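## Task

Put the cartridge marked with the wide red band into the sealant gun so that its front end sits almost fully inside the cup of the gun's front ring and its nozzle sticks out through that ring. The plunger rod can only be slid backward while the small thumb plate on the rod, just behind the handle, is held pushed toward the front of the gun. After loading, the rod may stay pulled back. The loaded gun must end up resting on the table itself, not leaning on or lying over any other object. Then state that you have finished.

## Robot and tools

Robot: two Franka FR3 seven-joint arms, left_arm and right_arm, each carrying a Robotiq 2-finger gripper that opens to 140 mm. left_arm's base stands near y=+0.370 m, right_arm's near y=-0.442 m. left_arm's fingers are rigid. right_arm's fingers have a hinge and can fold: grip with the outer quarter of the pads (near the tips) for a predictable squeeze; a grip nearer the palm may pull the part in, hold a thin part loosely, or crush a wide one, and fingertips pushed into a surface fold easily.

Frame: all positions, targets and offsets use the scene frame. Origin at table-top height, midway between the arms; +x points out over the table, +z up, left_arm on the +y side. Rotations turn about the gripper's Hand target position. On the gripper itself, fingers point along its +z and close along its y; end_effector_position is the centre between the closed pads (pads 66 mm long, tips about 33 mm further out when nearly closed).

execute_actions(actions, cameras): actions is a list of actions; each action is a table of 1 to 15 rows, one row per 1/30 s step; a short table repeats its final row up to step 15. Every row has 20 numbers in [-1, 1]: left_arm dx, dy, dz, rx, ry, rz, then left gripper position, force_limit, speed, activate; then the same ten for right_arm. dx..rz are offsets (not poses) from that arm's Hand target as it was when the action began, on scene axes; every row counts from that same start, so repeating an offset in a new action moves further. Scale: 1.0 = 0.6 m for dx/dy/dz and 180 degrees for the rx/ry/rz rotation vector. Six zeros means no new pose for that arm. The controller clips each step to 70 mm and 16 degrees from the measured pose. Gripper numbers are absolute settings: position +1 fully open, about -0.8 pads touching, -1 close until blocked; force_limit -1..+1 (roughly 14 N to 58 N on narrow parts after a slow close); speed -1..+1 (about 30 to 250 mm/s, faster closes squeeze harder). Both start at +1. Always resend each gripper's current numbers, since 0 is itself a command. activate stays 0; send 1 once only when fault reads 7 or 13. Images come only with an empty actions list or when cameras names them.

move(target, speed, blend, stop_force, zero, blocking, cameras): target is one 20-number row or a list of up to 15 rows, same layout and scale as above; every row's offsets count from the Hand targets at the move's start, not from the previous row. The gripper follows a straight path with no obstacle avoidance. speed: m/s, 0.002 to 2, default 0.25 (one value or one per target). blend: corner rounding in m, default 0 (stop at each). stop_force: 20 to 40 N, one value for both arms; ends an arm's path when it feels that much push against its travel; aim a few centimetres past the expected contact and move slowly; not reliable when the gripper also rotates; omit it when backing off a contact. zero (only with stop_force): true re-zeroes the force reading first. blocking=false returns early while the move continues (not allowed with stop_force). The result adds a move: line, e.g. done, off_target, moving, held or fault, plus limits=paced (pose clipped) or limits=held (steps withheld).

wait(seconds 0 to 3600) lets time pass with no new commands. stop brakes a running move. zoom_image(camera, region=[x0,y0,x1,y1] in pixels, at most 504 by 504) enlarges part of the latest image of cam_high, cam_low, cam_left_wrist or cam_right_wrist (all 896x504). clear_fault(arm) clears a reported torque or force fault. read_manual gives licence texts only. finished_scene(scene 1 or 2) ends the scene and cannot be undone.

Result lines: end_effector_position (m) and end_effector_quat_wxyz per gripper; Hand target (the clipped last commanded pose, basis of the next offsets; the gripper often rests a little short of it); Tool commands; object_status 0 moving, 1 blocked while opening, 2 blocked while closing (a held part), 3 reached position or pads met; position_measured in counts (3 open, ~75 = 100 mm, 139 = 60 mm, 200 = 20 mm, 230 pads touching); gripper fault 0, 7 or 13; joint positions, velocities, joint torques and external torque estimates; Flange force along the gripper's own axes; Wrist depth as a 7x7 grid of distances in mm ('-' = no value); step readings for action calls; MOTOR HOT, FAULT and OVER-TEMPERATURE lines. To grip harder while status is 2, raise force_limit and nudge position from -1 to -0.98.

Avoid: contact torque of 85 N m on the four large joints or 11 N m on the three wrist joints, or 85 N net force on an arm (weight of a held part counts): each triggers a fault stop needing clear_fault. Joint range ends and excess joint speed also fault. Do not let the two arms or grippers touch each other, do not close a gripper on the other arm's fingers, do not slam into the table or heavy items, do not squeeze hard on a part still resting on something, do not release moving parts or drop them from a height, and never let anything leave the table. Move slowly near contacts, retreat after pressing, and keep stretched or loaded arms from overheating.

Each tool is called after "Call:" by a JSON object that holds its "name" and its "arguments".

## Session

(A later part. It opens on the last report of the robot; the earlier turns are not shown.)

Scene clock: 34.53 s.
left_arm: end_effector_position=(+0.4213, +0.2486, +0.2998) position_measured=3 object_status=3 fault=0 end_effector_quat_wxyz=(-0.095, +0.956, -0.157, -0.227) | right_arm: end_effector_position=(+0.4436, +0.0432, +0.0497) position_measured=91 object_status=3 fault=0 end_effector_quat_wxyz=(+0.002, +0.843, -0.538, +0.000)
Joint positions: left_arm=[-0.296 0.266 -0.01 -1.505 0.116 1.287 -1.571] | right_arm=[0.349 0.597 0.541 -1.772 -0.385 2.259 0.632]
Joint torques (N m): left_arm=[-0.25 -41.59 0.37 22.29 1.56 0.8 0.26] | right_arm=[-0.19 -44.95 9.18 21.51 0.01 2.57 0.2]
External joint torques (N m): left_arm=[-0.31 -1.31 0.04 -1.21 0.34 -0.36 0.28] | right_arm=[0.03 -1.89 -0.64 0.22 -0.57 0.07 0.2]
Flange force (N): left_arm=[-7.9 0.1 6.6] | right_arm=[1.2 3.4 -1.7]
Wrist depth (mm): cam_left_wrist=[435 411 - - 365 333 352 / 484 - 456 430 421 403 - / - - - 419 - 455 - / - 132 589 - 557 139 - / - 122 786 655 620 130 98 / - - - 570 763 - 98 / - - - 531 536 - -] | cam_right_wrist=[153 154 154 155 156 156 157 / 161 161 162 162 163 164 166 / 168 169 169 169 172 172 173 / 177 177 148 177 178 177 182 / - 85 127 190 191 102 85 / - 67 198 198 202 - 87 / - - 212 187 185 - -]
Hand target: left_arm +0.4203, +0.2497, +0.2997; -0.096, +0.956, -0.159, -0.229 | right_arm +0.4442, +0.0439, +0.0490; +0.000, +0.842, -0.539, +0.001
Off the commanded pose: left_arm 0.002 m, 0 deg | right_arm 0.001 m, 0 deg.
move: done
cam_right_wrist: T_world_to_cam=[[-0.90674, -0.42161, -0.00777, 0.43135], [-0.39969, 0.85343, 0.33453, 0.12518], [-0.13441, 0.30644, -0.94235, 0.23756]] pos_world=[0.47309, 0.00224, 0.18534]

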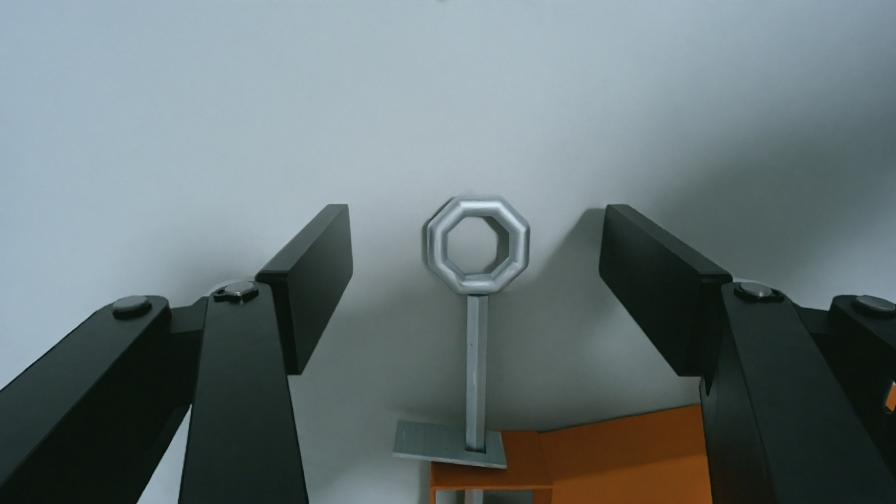

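Call:
{"name": "move", "arguments": {"target": [0, 0, 0, 0, 0, 0, 1, 1, 1, 0, 0, 0, 0.012, 0, 0, 0, 0.3, -0.2, 0, 0], "speed": 0.05}}

Call:
{"name": "execute_actions", "arguments": {"actions": [[[0,0,0,0,0,0,1,1,1,0,0,0,0,0,0,0,-1,-0.2,-1,0]],[[0,0,0,0,0,0,1,1,1,0,0,0,0,0,0,0,-1,-0.2,-1,0]],[[0,0,0,0,0,0,1,1,1,0,0,0,0,0,0,0,-1,-0.2,-1,0]],[[0,0,0,0,0,0,1,1,1,0,0,0,0,0,0,0,-1,-0.2,-1,0]],[[0,0,0,0,0,0,1,1,1,0,0,0,0,0,0,0,-1,-0.2,-1,0]]], "cameras": ["cam_right_wrist"]}}

Scene clock: 36.13 s.
left_arm: end_effector_position=(+0.4213, +0.2486, +0.2998) position_measured=3 object_status=3 fault=0 end_effector_quat_wxyz=(-0.095, +0.956, -0.157, -0.227) | right_arm: end_effector_position=(+0.4446, +0.0444, +0.0552) position_measured=91 object_status=3 fault=0 end_effector_quat_wxyz=(-0.001, +0.843, -0.538, +0.001)
Joint positions: left_arm=[-0.296 0.266 -0.01 -1.505 0.116 1.287 -1.571] | right_arm=[0.349 0.588 0.543 -1.772 -0.382 2.256 0.633]
Joint velocities: left_arm=[within noise] | right_arm=[0.001 -0.001 -0.002 -0.001 0.003 -0.004 0.001]
Joint torques (N m): left_arm=[-0.27 -41.63 0.39 22.31 1.56 0.79 0.25] | right_arm=[-0.71 -45.36 9.68 21.72 1.01 2.03 -0.05]
External joint torques (N m): left_arm=[-0.22 -1.4 0.16 -1.18 0.36 -0.36 0.27] | right_arm=[-0.46 -2.31 -0.03 0.2 0.43 -0.5 -0.05]
Flange force (N): left_arm=[-8.1 -0.1 6.7] | right_arm=[2.9 4.6 -5.2]
Wrist depth (mm): cam_left_wrist=[- - 406 380 369 340 346 / - - - 402 - - 388 / - - 501 436 - - 441 / 664 132 - - - 130 504 / - 113 - 642 644 130 94 / - - - 593 590 794 98 / - - - 515 556 2012 -] | cam_right_wrist=[161 159 158 160 160 161 162 / 167 167 167 168 168 168 169 / 175 175 175 174 176 177 177 / 184 184 181 184 182 137 187 / - 85 127 195 197 102 85 / - 67 205 204 206 - 87 / - - 219 198 186 - -]
Hand target: left_arm +0.4203, +0.2497, +0.2997; -0.096, +0.956, -0.159, -0.229 | right_arm +0.4442, +0.0439, +0.0562; +0.000, +0.842, -0.539, +0.001
Off the commanded pose: left_arm 0.002 m, 0 deg | right_arm 0.001 m, 0 deg.
move: done

Scene clock: 38.83 s.
left_arm: end_effector_position=(+0.4213, +0.2486, +0.2998) position_measured=3 object_status=3 fault=0 end_effector_quat_wxyz=(-0.095, +0.956, -0.157, -0.227) | right_arm: end_effector_position=(+0.4443, +0.0440, +0.0551) position_measured=176 object_status=2 fault=0 end_effector_quat_wxyz=(+0.000, +0.843, -0.538, +0.001)
Joint positions: left_arm=[-0.296 0.266 -0.01 -1.505 0.116 1.287 -1.571] | right_arm=[0.349 0.588 0.543 -1.772 -0.381 2.255 0.633]
Joint torques (N m): left_arm=[-0.23 -41.59 0.39 22.26 1.55 0.79 0.22] | right_arm=[-0.95 -45.29 9.65 21.78 0.92 2.18 -0.02]
External joint torques (N m): left_arm=[-0.15 -1.58 0.18 -1.13 0.35 -0.36 0.25] | right_arm=[-0.93 -2.36 -0.21 0.41 0.34 -0.32 -0.02]
External joint torques at the end of the 1st action: left_arm=[-0.46 -1.22 -0.15 -1.28 0.31 -0.36 0.28] | right_arm=[-0.84 -2.57 -0.23 0.36 0.42 -0.46 -0.04]
External joint torques at the end of the 2nd action: left_arm=[-0.26 -1.26 0.13 -1.24 0.33 -0.37 0.24] | right_arm=[-0.9 -2.33 -0.41 0.27 0.39 -0.49 -0.05]
External joint torques at the end of the 3rd action: left_arm=[-0.13 -1.32 0.21 -1.23 0.35 -0.37 0.28] | right_arm=[-0.78 -2.37 -0.31 0.2 0.39 -0.48 -0.06]
External joint torques at the end of the 4th action: left_arm=[-0.19 -1.39 0.2 -1.23 0.36 -0.35 0.27] | right_arm=[-0.98 -2.38 -0.34 0.39 0.29 -0.32 -0.06]
Flange force (N): left_arm=[-8.5 -0.1 6.7] | right_arm=[3.5 4.4 -5.0]
Flange force at the end of the 1st action (N): left_arm=[-7.9 0.4 6.8] | right_arm=[3.6 4.8 -5.6]
Flange force at the end of the 2nd action (N): left_arm=[-7.9 0.0 6.7] | right_arm=[3.6 4.4 -5.1]
Flange force at the end of the 3rd action (N): left_arm=[-8.0 -0.2 6.8] | right_arm=[3.6 4.9 -5.2]
Flange force at the end of the 4th action (N): left_arm=[-8.3 -0.1 6.9] | right_arm=[3.7 4.4 -5.0]
Wrist depth (mm): cam_left_wrist=[- 412 416 378 366 337 351 / - 473 - 418 428 386 340 / 578 513 516 489 471 473 - / - 133 589 597 - 140 - / - 122 765 647 664 122 94 / - - 909 606 623 - 98 / - 2044 3006 525 530 - -] | cam_right_wrist=[159 159 158 159 160 161 162 / 166 167 167 168 168 169 169 / 174 175 175 174 177 177 178 / 183 184 183 170 143 186 187 / 194 89 89 191 118 88 196 / - 71 77 203 - 75 68 / - 72 - 193 - - 69]
Hand target: left_arm +0.4203, +0.2497, +0.2997; -0.096, +0.956, -0.159, -0.229 | right_arm +0.4442, +0.0439, +0.0562; +0.000, +0.842, -0.539, +0.001
Off the commanded pose: left_arm 0.002 m, 0 deg | right_arm 0.001 m, 0 deg.
Step readings (end_effector_position of left_arm | right_arm; steps 1 to 15: 1st action; 16 to 30: 2nd action; 31 to 45: 3rd action; 46 to 60: 4th action; 61 to 75: 5th action):
0: (+0.4213, +0.2486, +0.2998) | (+0.4446, +0.0444, +0.0552)
1: (+0.4213, +0.2486, +0.2998) | (+0.4446, +0.0443, +0.0552)
2: (+0.4213, +0.2486, +0.2998) | (+0.4446, +0.0443, +0.0552)
4: (+0.4213, +0.2486, +0.2998) | (+0.4446, +0.0443, +0.0552)
8: (+0.4213, +0.2486, +0.2998) | (+0.4445, +0.0442, +0.0551)
15: (+0.4213, +0.2486, +0.2998) | (+0.4445, +0.0442, +0.0551)
16: (+0.4213, +0.2486, +0.2998) | (+0.4445, +0.0442, +0.0551)
17: (+0.4213, +0.2486, +0.2998) | (+0.4445, +0.0442, +0.0551)
19: (+0.4213, +0.2486, +0.2998) | (+0.4445, +0.0442, +0.0551)
23: (+0.4213, +0.2486, +0.2998) | (+0.4445, +0.0442, +0.0551)
30: (+0.4213, +0.2486, +0.2998) | (+0.4445, +0.0442, +0.0551)
31: (+0.4213, +0.2486, +0.2998) | (+0.4445, +0.0442, +0.0551)
32: (+0.4213, +0.2486, +0.2998) | (+0.4445, +0.0442, +0.0551)
34: (+0.4213, +0.2486, +0.2998) | (+0.4445, +0.0442, +0.0551)
38: (+0.4213, +0.2486, +0.2998) | (+0.4445, +0.0442, +0.0551)
45: (+0.4213, +0.2486, +0.2998) | (+0.4445, +0.0442, +0.0551)
46: (+0.4213, +0.2486, +0.2998) | (+0.4445, +0.0442, +0.0551)
47: (+0.4213, +0.2486, +0.2998) | (+0.4445, +0.0442, +0.0551)
49: (+0.4213, +0.2486, +0.2998) | (+0.4444, +0.0441, +0.0551)
53: (+0.4213, +0.2486, +0.2998) | (+0.4443, +0.0440, +0.0551)
60: (+0.4213, +0.2486, +0.2998) | (+0.4443, +0.0440, +0.0551)
61: (+0.4213, +0.2486, +0.2998) | (+0.4443, +0.0440, +0.0551)
62: (+0.4213, +0.2486, +0.2998) | (+0.4443, +0.0440, +0.0551)
64: (+0.4213, +0.2486, +0.2998) | (+0.4443, +0.0440, +0.0551)
68: (+0.4213, +0.2486, +0.2998) | (+0.4443, +0.0440, +0.0551)
75: (+0.4213, +0.2486, +0.2998) | (+0.4443, +0.0440, +0.0551)
cam_right_wrist: T_world_to_cam=[[-0.90753, -0.41981, -0.01206, 0.43288], [-0.39936, 0.85372, 0.33418, 0.12286], [-0.12999, 0.30809, -0.94243, 0.24052]] pos_world=[0.47318, 0.00274, 0.19084]

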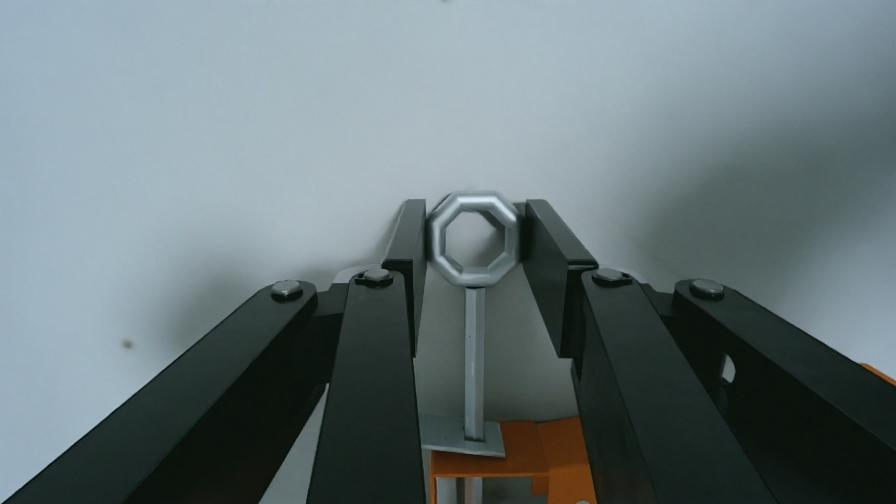

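Call:
{"name": "move", "arguments": {"target": [0.0187, -0.2, -0.10, -0.2496, -0.2205, -0.2435, -1, 0, 0, 0, 0, 0, 0, 0, 0, 0, -1, -0.2, -1, 0], "cameras": ["all"]}}

Scene clock: 45.83 s.
left_arm: end_effector_position=(+0.4315, +0.1294, +0.2395) position_measured=233 object_status=3 fault=0 end_effector_quat_wxyz=(+0.140, +0.815, -0.519, +0.217) | right_arm: end_effector_position=(+0.4443, +0.0440, +0.0551) position_measured=176 object_status=2 fault=0 end_effector_quat_wxyz=(+0.000, +0.843, -0.538, +0.001)
Joint positions: left_arm=[-0.6 -0.31 0.291 -2.501 -0.495 2.516 -0.408] | right_arm=[0.349 0.588 0.543 -1.772 -0.381 2.255 0.633]
Joint velocities: left_arm=[-0.001 0 0 0 0 0 0.006] | right_arm=[within noise]
Joint torques (N m): left_arm=[-0.65 -20.78 -2.54 22.58 0.4 2.97 0.29] | right_arm=[-0.93 -45.33 9.59 21.81 0.91 2.2 -0.07]
External joint torques (N m): left_arm=[-0.62 -1.31 0.25 -1.31 -0.4 0.19 0.27] | right_arm=[-0.82 -2.39 -0.21 0.38 0.33 -0.32 -0.07]
Flange force (N): left_arm=[-5.2 5.2 -0.5] | right_arm=[3.5 4.5 -5.0]
Wrist depth (mm): cam_left_wrist=[- - 422 156 120 427 - / - - 408 227 183 - - / - - 392 381 316 - 388 / - - 369 120 - 380 - / - - 81 - 91 380 367 / - - - - - - 376 / - - - - - - -] | cam_right_wrist=[159 159 158 160 160 161 162 / 166 167 167 168 168 169 169 / 175 175 175 174 176 177 178 / 183 184 183 170 143 186 187 / 194 89 89 191 119 88 196 / - 71 77 202 - 75 68 / - 72 - 193 - - 69]
Hand target: left_arm +0.4315, +0.1297, +0.2397; +0.140, +0.814, -0.520, +0.218 | right_arm +0.4442, +0.0439, +0.0562; +0.000, +0.842, -0.539, +0.001
Off the commanded pose: left_arm 0.000 m, 0 deg | right_arm 0.001 m, 0 deg.
move: done
cam_left_wrist: T_world_to_cam=[[-0.90624, -0.42247, 0.01603, 0.45091], [-0.41911, 0.89277, -0.16528, 0.10763], [0.05552, -0.1565, -0.98612, 0.37557]] pos_world=[0.43289, 0.15319, 0.38092]
cam_right_wrist: T_world_to_cam=[[-0.90753, -0.41981, -0.01206, 0.43288], [-0.39936, 0.85372, 0.33418, 0.12286], [-0.12999, 0.30809, -0.94243, 0.24052]] pos_world=[0.47318, 0.00274, 0.19084]

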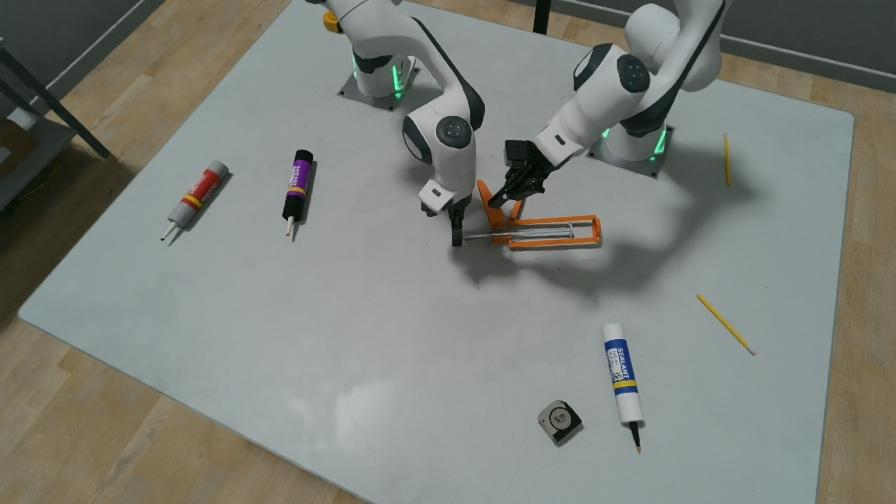

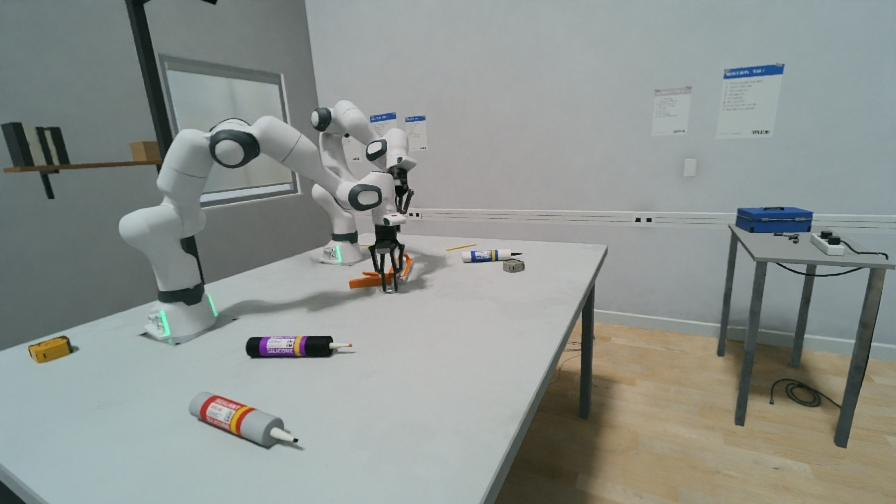

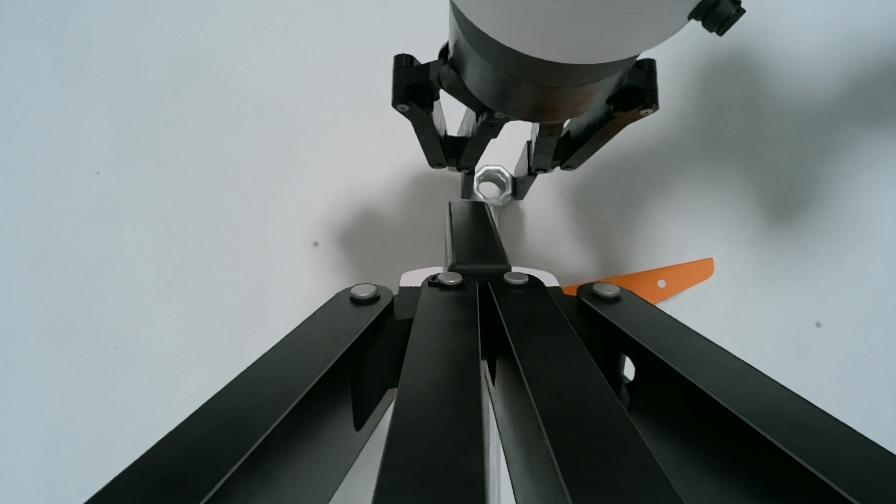

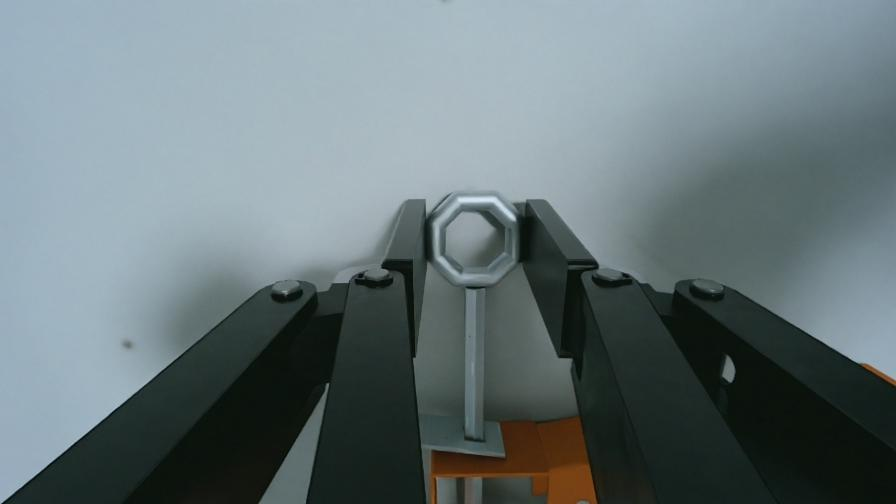

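Call:
{"name": "move", "arguments": {"target": [0.0035, -0.044, -0.23, 0,0,0, -1, 0, 0, 0, 0, 0, 0, 0, 0, 0, -1, -0.2, -1, 0], "speed": 0.15, "cameras": ["cam_right_wrist","cam_left_wrist"]}}

Scene clock: 49.10 s.
left_arm: end_effector_position=(+0.4328, +0.1025, +0.1022) position_measured=233 object_status=3 fault=0 end_effector_quat_wxyz=(+0.141, +0.815, -0.519, +0.218) | right_arm: end_effector_position=(+0.4443, +0.0440, +0.0551) position_measured=176 object_status=2 fault=0 end_effector_quat_wxyz=(+0.000, +0.843, -0.538, +0.001)
Joint positions: left_arm=[-0.744 0.019 0.319 -2.509 -1.058 2.76 0.067] | right_arm=[0.349 0.588 0.543 -1.772 -0.381 2.255 0.633]
Joint velocities: left_arm=[0.001 0 0 -0.002 0 0 0.004] | right_arm=[within noise]
Joint torques (N m): left_arm=[-0.23 -26 0.05 18.53 0.4 2.36 0.35] | right_arm=[-0.94 -45.24 9.56 21.71 0.91 2.2 -0.06]
External joint torques (N m): left_arm=[-0.26 -0.25 -0.17 -0.69 -0.54 0.24 0.33] | right_arm=[-0.97 -2.44 -0.31 0.4 0.33 -0.3 -0.06]
Flange force (N): left_arm=[-3.6 2.9 2.2] | right_arm=[3.8 4.6 -5.1]
Wrist depth (mm): cam_left_wrist=[- - 268 145 144 149 270 / - 269 - 192 207 - - / - - - 232 255 255 - / - 244 246 130 - - - / 239 - 81 - 91 215 - / - - - - - - - / - - - - - - -] | cam_right_wrist=[159 159 158 160 160 161 161 / 166 167 167 167 168 169 169 / 174 175 175 174 177 177 178 / 184 184 182 170 143 186 187 / 194 89 89 191 118 88 196 / - 71 77 203 - 75 68 / - 72 - 193 - - 69]
Hand target: left_arm +0.4336, +0.1033, +0.1017; +0.140, +0.814, -0.520, +0.218 | right_arm +0.4442, +0.0439, +0.0562; +0.000, +0.842, -0.539, +0.001
Off the commanded pose: left_arm 0.001 m, 0 deg | right_arm 0.001 m, 0 deg.
move: done
cam_left_wrist: T_world_to_cam=[[-0.90668, -0.42145, 0.01736, 0.44283], [-0.41819, 0.89277, -0.16758, 0.10928], [0.05512, -0.1592, -0.98571, 0.23627]] pos_world=[0.43419, 0.12668, 0.24351]
cam_right_wrist: T_world_to_cam=[[-0.90753, -0.41981, -0.01206, 0.43288], [-0.39936, 0.85372, 0.33418, 0.12286], [-0.12999, 0.30809, -0.94243, 0.24052]] pos_world=[0.47318, 0.00274, 0.19084]
Images, in order (width x height): cam_left_wrist 896x504, cam_right_wrist 896x504.

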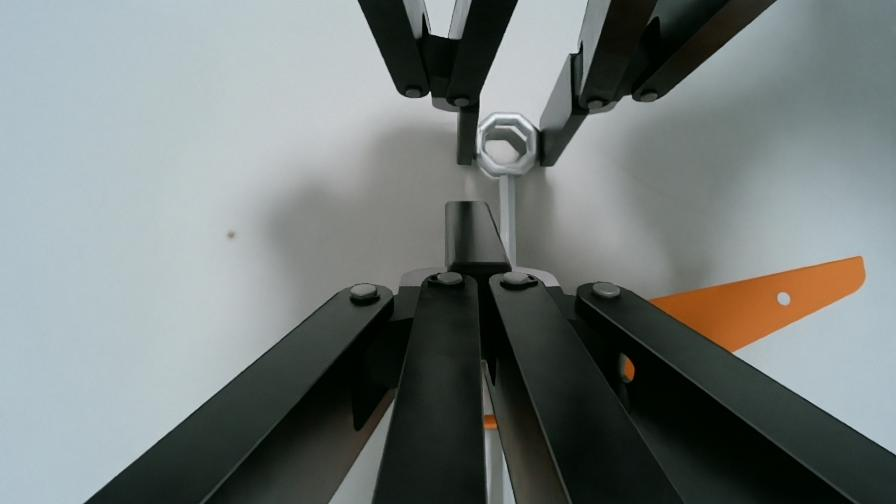

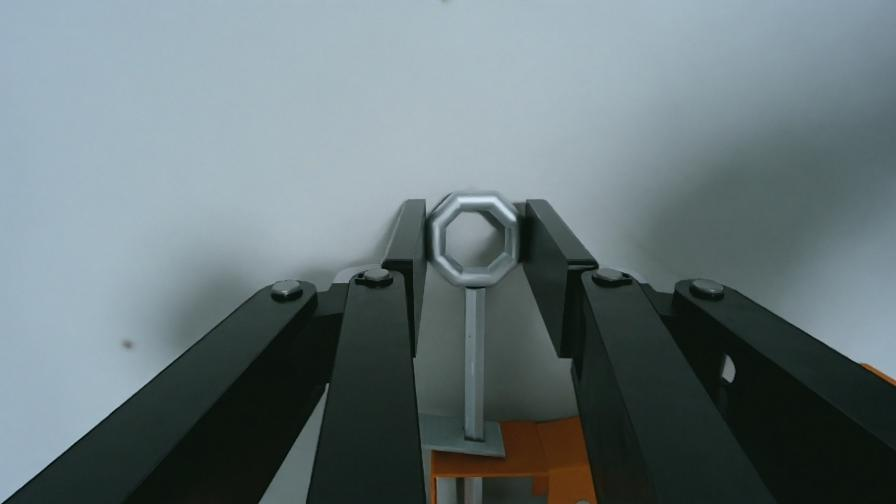

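Call:
{"name": "move", "arguments": {"target": [0, 0, -0.0985, 0,0,0, -1, 0, 0, 0, 0, 0, 0, 0, 0, 0, -1, -0.2, -1, 0], "speed": 0.08, "cameras": ["cam_right_wrist","cam_left_wrist"]}}

Scene clock: 51.70 s.
left_arm: end_effector_position=(+0.4339, +0.0995, +0.0455) position_measured=233 object_status=3 fault=0 end_effector_quat_wxyz=(+0.142, +0.813, -0.520, +0.220) | right_arm: end_effector_position=(+0.4441, +0.0442, +0.0552) position_measured=176 object_status=2 fault=0 end_effector_quat_wxyz=(+0.000, +0.843, -0.538, +0.001)
Joint positions: left_arm=[-0.727 0.184 0.279 -2.449 -1.372 2.771 0.355] | right_arm=[0.349 0.588 0.543 -1.772 -0.381 2.255 0.633]
Joint velocities: left_arm=[0 0.001 0 0 -0.001 0 0.006] | right_arm=[within noise]
Joint torques (N m): left_arm=[1.13 -28.53 2.81 15.32 0.33 2.05 0.18] | right_arm=[-1.63 -46.57 9.47 22.32 0.79 2 -0.03]
External joint torques (N m): left_arm=[1.17 1.02 1.14 -1.77 -0.48 0.32 0.17] | right_arm=[-1.59 -3.73 -0.35 0.98 0.21 -0.51 -0.03]
Flange force (N): left_arm=[-5.5 1.1 1.1] | right_arm=[5.0 5.5 -7.8]
Wrist depth (mm): cam_left_wrist=[- - 207 206 207 210 212 / 199 201 - 184 187 - - / - - - 197 196 201 199 / - - - 117 178 - 195 / - - - - 91 157 158 / 180 - - - - - 183 / - - - - - - -] | cam_right_wrist=[159 159 158 160 160 161 162 / 166 167 167 168 168 168 169 / 175 175 175 174 177 177 178 / 184 185 183 171 143 186 187 / 193 89 88 191 118 88 196 / - 71 77 203 - 75 68 / - 72 - 192 - - 69]
Hand target: left_arm +0.4336, +0.1033, +0.0426; +0.140, +0.814, -0.520, +0.218 | right_arm +0.4442, +0.0439, +0.0562; +0.000, +0.842, -0.539, +0.001
Off the commanded pose: left_arm 0.005 m, 0 deg | right_arm 0.001 m, 0 deg.
move: off_target (left_arm)
cam_left_wrist: T_world_to_cam=[[-0.90807, -0.41852, 0.0156, 0.44397], [-0.41474, 0.89344, -0.17249, 0.10165], [0.05826, -0.16311, -0.98489, 0.17891]] pos_world=[0.4349, 0.12417, 0.18682]
cam_right_wrist: T_world_to_cam=[[-0.90753, -0.41982, -0.01187, 0.4327], [-0.39926, 0.85363, 0.33451, 0.12258], [-0.13031, 0.30832, -0.94232, 0.24059]] pos_world=[0.47298, 0.00284, 0.19084]
Images, in order (width x height): cam_left_wrist 896x504, cam_right_wrist 896x504.

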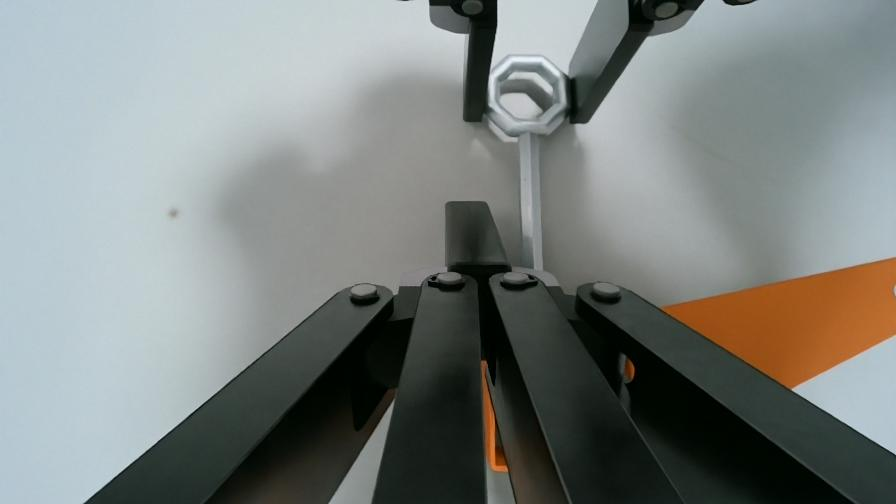

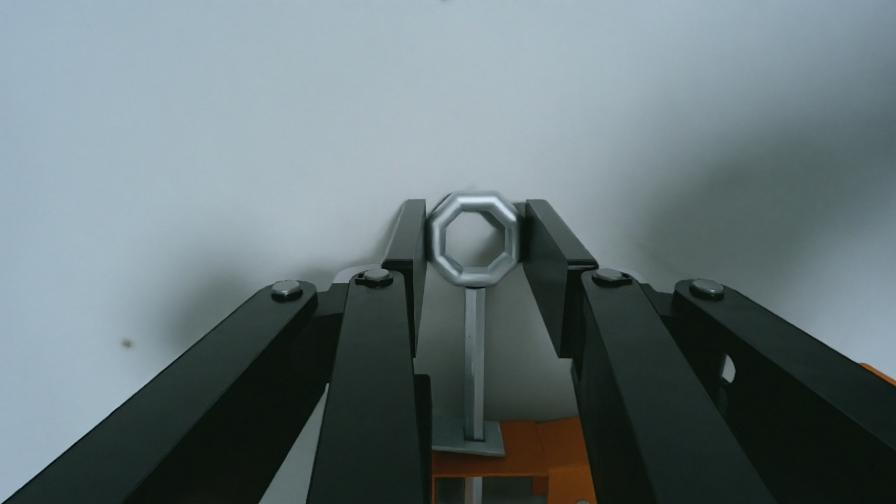

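Call:
{"name": "move", "arguments": {"target": [[0.007, -0.0152, 0.005, 0,0,0, -1, 0, 0, 0, 0, 0, 0, 0, 0, 0, -1, -0.2, -1, 0],[0.007, -0.0152, -0.012, 0,0,0, -1, 0, 0, 0, 0, 0, 0, 0, 0, 0, -1, -0.2, -1, 0]], "speed": 0.05, "cameras": ["cam_right_wrist"]}}

Call:
{"name": "zoom_image", "arguments": {"camera": "cam_right_wrist", "region": [380, 280, 600, 504]}}

Scene clock: 53.97 s.
left_arm: end_effector_position=(+0.4372, +0.0942, +0.0358) position_measured=233 object_status=3 fault=0 end_effector_quat_wxyz=(+0.141, +0.815, -0.518, +0.218) | right_arm: end_effector_position=(+0.4440, +0.0442, +0.0552) position_measured=176 object_status=2 fault=0 end_effector_quat_wxyz=(+0.000, +0.843, -0.538, +0.001)
Joint positions: left_arm=[-0.734 0.223 0.275 -2.422 -1.404 2.774 0.369] | right_arm=[0.349 0.588 0.543 -1.772 -0.381 2.255 0.633]
Joint velocities: left_arm=[-0.001 0.001 -0.001 0.001 0 0 0.007] | right_arm=[within noise]
Joint torques (N m): left_arm=[-0.05 -30.76 1.99 16.58 0.27 1.78 0.4] | right_arm=[-0.97 -46.04 9.67 22.39 0.81 2.22 -0.09]
External joint torques (N m): left_arm=[-0.04 -0.07 -0.07 -0.27 -0.52 0.05 0.39] | right_arm=[-0.91 -3.15 -0.16 1.02 0.23 -0.29 -0.09]
Flange force (N): left_arm=[-3.3 2.1 2.4] | right_arm=[3.4 3.8 -6.3]
Wrist depth (mm): cam_left_wrist=[- - 195 125 145 118 - / - - 191 190 175 191 - / - - 186 187 186 - - / - 178 180 141 182 - - / - 175 81 - 91 148 148 / - - - - - - 145 / - - - - - - -] | cam_right_wrist=[159 159 158 160 161 160 162 / 166 167 167 168 168 169 169 / 174 175 174 174 177 177 178 / 184 184 183 171 143 186 187 / 194 89 89 191 118 88 196 / - 71 77 203 - 75 68 / - 72 - 192 - - 69]
Hand target: left_arm +0.4378, +0.0942, +0.0354; +0.140, +0.814, -0.520, +0.218 | right_arm +0.4442, +0.0439, +0.0562; +0.000, +0.842, -0.539, +0.001
Off the commanded pose: left_arm 0.001 m, 0 deg | right_arm 0.001 m, 0 deg.
move: done
cam_right_wrist: T_world_to_cam=[[-0.90752, -0.41985, -0.01178, 0.43268], [-0.39926, 0.85362, 0.33455, 0.12257], [-0.13041, 0.30832, -0.9423, 0.24063]] pos_world=[0.47298, 0.00284, 0.19084]

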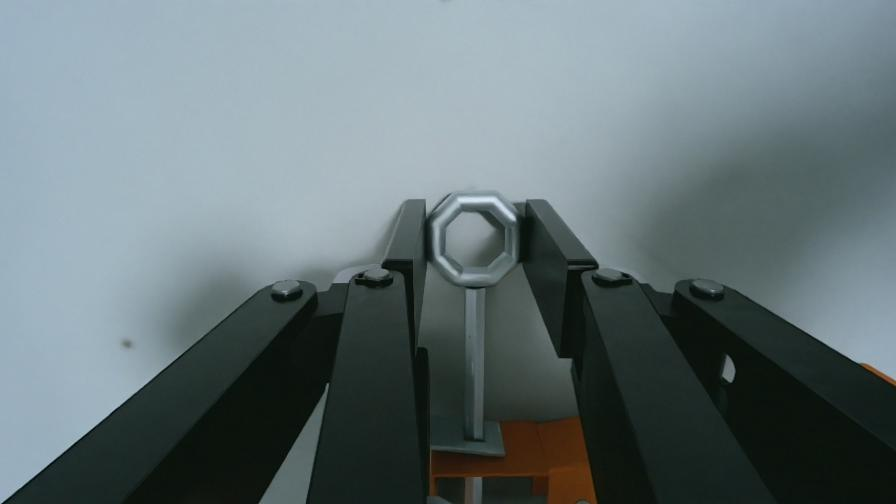

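Scaled by 2.250.

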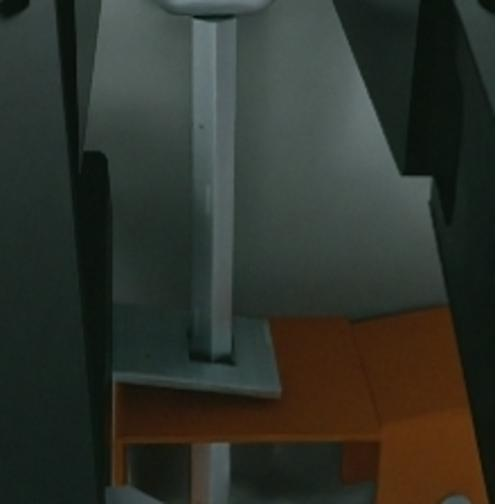

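Call:
{"name": "move", "arguments": {"target": [-0.0155, 0.0332, 0, 0,0,0, -1, 0, 0, 0, 0, 0, 0, 0, 0, 0, -1, -0.2, -1, 0], "speed": 0.02, "stop_force": 20, "cameras": ["cam_right_wrist"]}}

Call:
{"name": "zoom_image", "arguments": {"camera": "cam_right_wrist", "region": [380, 280, 600, 504]}}

Scene clock: 62.83 s.
left_arm: end_effector_position=(+0.4295, +0.1074, +0.0387) position_measured=233 object_status=3 fault=0 end_effector_quat_wxyz=(+0.142, +0.811, -0.522, +0.221) | right_arm: end_effector_position=(+0.4417, +0.0465, +0.0556) position_measured=176 object_status=2 fault=0 end_effector_quat_wxyz=(-0.001, +0.844, -0.537, +0.000)
Joint positions: left_arm=[-0.715 0.188 0.278 -2.462 -1.414 2.766 0.416] | right_arm=[0.351 0.588 0.546 -1.772 -0.38 2.255 0.633]
Joint torques (N m): left_arm=[1.75 -28.68 3.28 13 0.37 2.07 0.29] | right_arm=[-2.78 -46.47 8.03 22.4 0.46 1.74 -0.03]
External joint torques (N m): left_arm=[1.78 0.65 1.59 -3.69 -0.4 0.42 0.28] | right_arm=[-2.83 -3.55 -1.95 0.97 -0.12 -0.79 -0.03]
Flange force (N): left_arm=[-8.7 4.4 -4.6] | right_arm=[6.6 4.3 -7.1]
Wrist depth (mm): cam_left_wrist=[- - - - 159 - 205 / - - - - - - - / 188 - - 187 - 193 192 / 183 - - 120 - 189 154 / 179 - 80 - 91 149 150 / - - - - - - - / - - - - - - -] | cam_right_wrist=[159 159 158 160 160 161 162 / 167 167 168 167 168 169 170 / 175 175 176 175 177 178 178 / 184 185 183 170 143 188 187 / 194 89 88 192 118 88 197 / - 71 77 204 - 75 68 / - 72 - 191 - - 69]
Hand target: left_arm +0.4285, +0.1141, +0.0354; +0.140, +0.814, -0.520, +0.218 | right_arm +0.4442, +0.0439, +0.0562; +0.000, +0.842, -0.539, +0.001
Off the commanded pose: left_arm 0.008 m, 1 deg | right_arm 0.004 m, 0 deg.
move: off_target (left_arm)
cam_right_wrist: T_world_to_cam=[[-0.90615, -0.42281, -0.01129, 0.43106], [-0.40158, 0.85164, 0.33682, 0.12047], [-0.1328, 0.30974, -0.9415, 0.24095]] pos_world=[0.47098, 0.00503, 0.19115]

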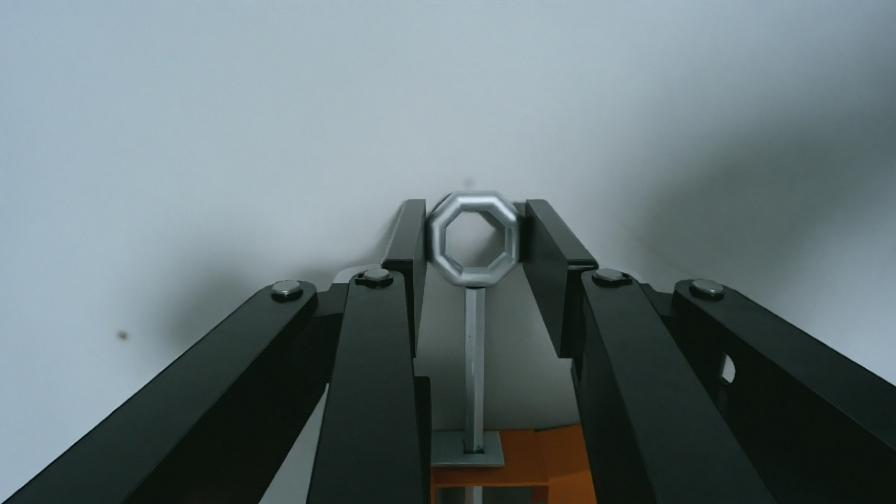

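Scaled by 2.250.

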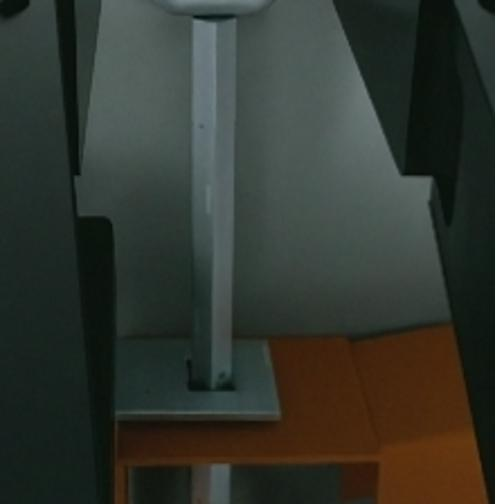

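Call:
{"name": "move", "arguments": {"target": [0, 0, 0, 0,0,0, -1, 0, 0, 0, 0.035, -0.0756, 0, 0, 0, 0, -1, -0.2, -1, 0], "speed": 0.04, "cameras": ["cam_right_wrist"]}}

Scene clock: 65.17 s.
left_arm: end_effector_position=(+0.4285, +0.1067, +0.0387) position_measured=233 object_status=3 fault=0 end_effector_quat_wxyz=(+0.144, +0.811, -0.523, +0.221) | right_arm: end_effector_position=(+0.4613, +0.0007, +0.0532) position_measured=176 object_status=2 fault=0 end_effector_quat_wxyz=(+0.002, +0.842, -0.540, -0.002)
Joint positions: left_arm=[-0.715 0.187 0.278 -2.463 -1.414 2.762 0.416] | right_arm=[0.249 0.546 0.564 -1.851 -0.373 2.285 0.572]
Joint velocities: left_arm=[within noise] | right_arm=[0 0 0.001 0 -0.001 -0.001 -0.004]
Joint torques (N m): left_arm=[1.56 -28.2 3.38 13.36 0.39 2.48 0.29] | right_arm=[-2.97 -45.81 8.99 21.82 0.19 2.04 -0.33]
External joint torques (N m): left_arm=[1.57 1.19 1.68 -3.41 -0.37 0.83 0.27] | right_arm=[-2.85 -4.94 -0.45 0.74 -0.37 -0.46 -0.33]
Flange force (N): left_arm=[-8.0 3.7 -2.4] | right_arm=[8.7 10.5 -10.2]
Wrist depth (mm): cam_left_wrist=[- - - - 203 206 - / 194 - 196 - - 196 - / - 187 191 189 - 192 191 / - 182 181 141 - - 154 / - - 81 - 91 149 149 / 173 - - - - - 147 / - - - - - - -] | cam_right_wrist=[157 157 158 158 159 160 161 / 164 164 165 166 165 168 169 / 172 173 173 172 176 177 177 / 181 182 180 170 143 185 186 / 190 89 88 190 118 88 196 / - 71 77 204 - 75 68 / - 72 - 217 - - 69]
Hand target: left_arm +0.4285, +0.1141, +0.0354; +0.140, +0.814, -0.520, +0.218 | right_arm +0.4652, -0.0015, +0.0562; +0.000, +0.842, -0.539, +0.001
Off the commanded pose: left_arm 0.008 m, 1 deg | right_arm 0.005 m, 0 deg.
move: off_target (right_arm)
cam_right_wrist: T_world_to_cam=[[-0.90945, -0.41577, -0.00562, 0.43066], [-0.39331, 0.85577, 0.33609, 0.16435], [-0.13492, 0.30787, -0.94181, 0.25648]] pos_world=[0.4909, -0.04055, 0.18874]

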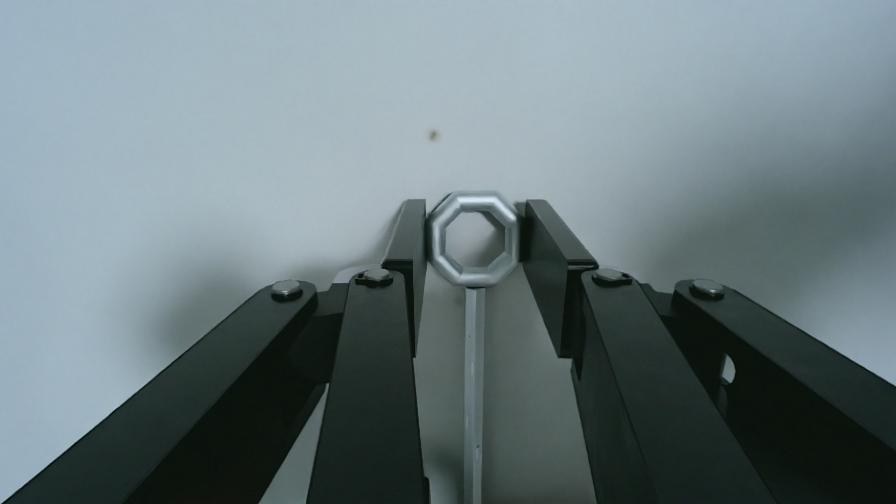

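Call:
{"name": "move", "arguments": {"target": [0, 0, 0, 0,0,0, -1, 0, 0, 0, 0.091, -0.1966, -0.004, 0, 0, 0, -1, -0.2, -1, 0], "speed": 0.03, "stop_force": 28, "cameras": ["cam_right_wrist", "cam_high"]}}

Call:
{"name": "zoom_image", "arguments": {"camera": "cam_high", "region": [400, 170, 620, 280]}}

Scene clock: 71.23 s.
left_arm: end_effector_position=(+0.4291, +0.1007, +0.0426) position_measured=233 object_status=3 fault=0 end_effector_quat_wxyz=(+0.148, +0.808, -0.525, +0.224) | right_arm: end_effector_position=(+0.5109, -0.0998, +0.0550) position_measured=176 object_status=2 fault=0 end_effector_quat_wxyz=(-0.007, +0.847, -0.532, -0.004)
Joint positions: left_arm=[-0.719 0.183 0.278 -2.458 -1.415 2.757 0.416] | right_arm=[-0.007 0.478 0.623 -1.974 -0.365 2.348 0.377]
Joint torques (N m): left_arm=[3.61 -25.71 5.63 9.79 0.7 3.27 0.25] | right_arm=[-8.71 -41.46 0.9 20.73 -1.17 0.68 -0.39]
External joint torques (N m): left_arm=[3.55 3.66 3.9 -7.08 -0.06 1.64 0.24] | right_arm=[-8.75 -4.15 -8.3 -0.01 -1.71 -1.9 -0.39]
Flange force (N): left_arm=[-13.9 3.5 -5.2] | right_arm=[16.5 10.2 -7.1]
Wrist depth (mm): cam_left_wrist=[- - - 202 208 - - / - - - 203 199 203 - / - 189 193 - 193 198 - / - - 187 141 189 190 154 / 182 - 81 - 91 150 150 / - - - - - - - / - - - - - - -] | cam_right_wrist=[159 159 158 160 159 160 160 / 167 166 167 168 168 169 169 / 176 176 176 175 177 178 178 / 185 186 184 171 143 188 188 / 197 89 88 194 119 88 200 / - 71 77 209 - 75 68 / - 72 - 223 - - 69]
Hand target: left_arm +0.4285, +0.1141, +0.0354; +0.140, +0.814, -0.520, +0.218 | right_arm +0.5198, -0.1195, +0.0538; +0.000, +0.842, -0.539, +0.001
Off the commanded pose: left_arm 0.015 m, 1 deg | right_arm 0.022 m, 1 deg.
move: off_target (right_arm)
cam_right_wrist: T_world_to_cam=[[-0.90126, -0.4329, -0.01829, 0.42874], [-0.4114, 0.84172, 0.34964, 0.27637], [-0.13596, 0.32264, -0.93671, 0.2975]] pos_world=[0.54055, -0.14301, 0.18988]
Images, in order (width x height): cam_high 896x504, cam_right_wrist 896x504.

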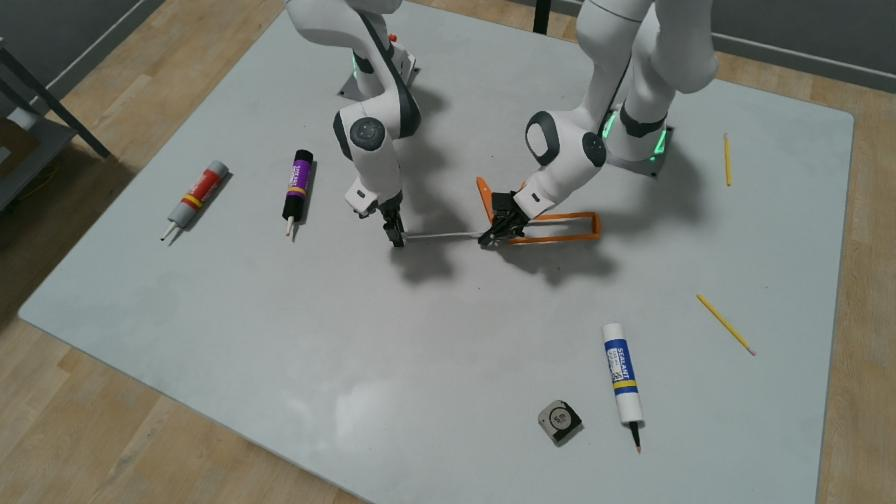

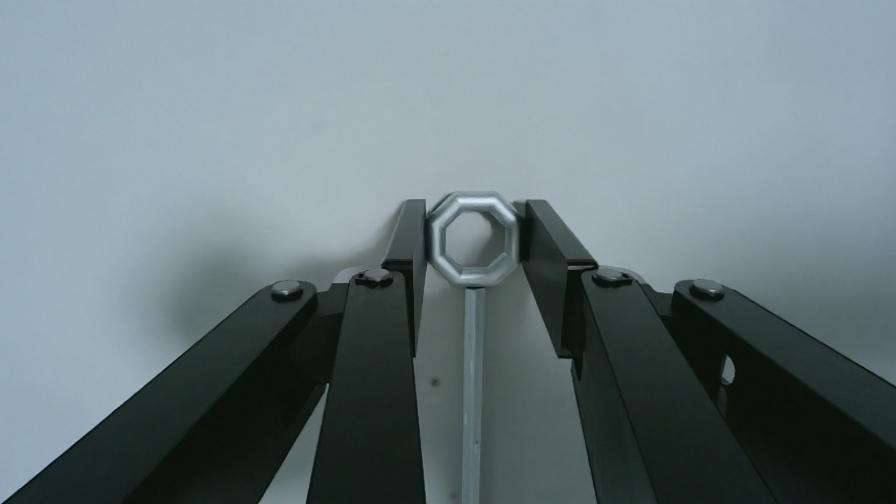

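Scaled by 2.291.

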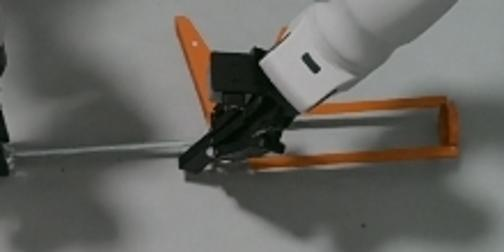

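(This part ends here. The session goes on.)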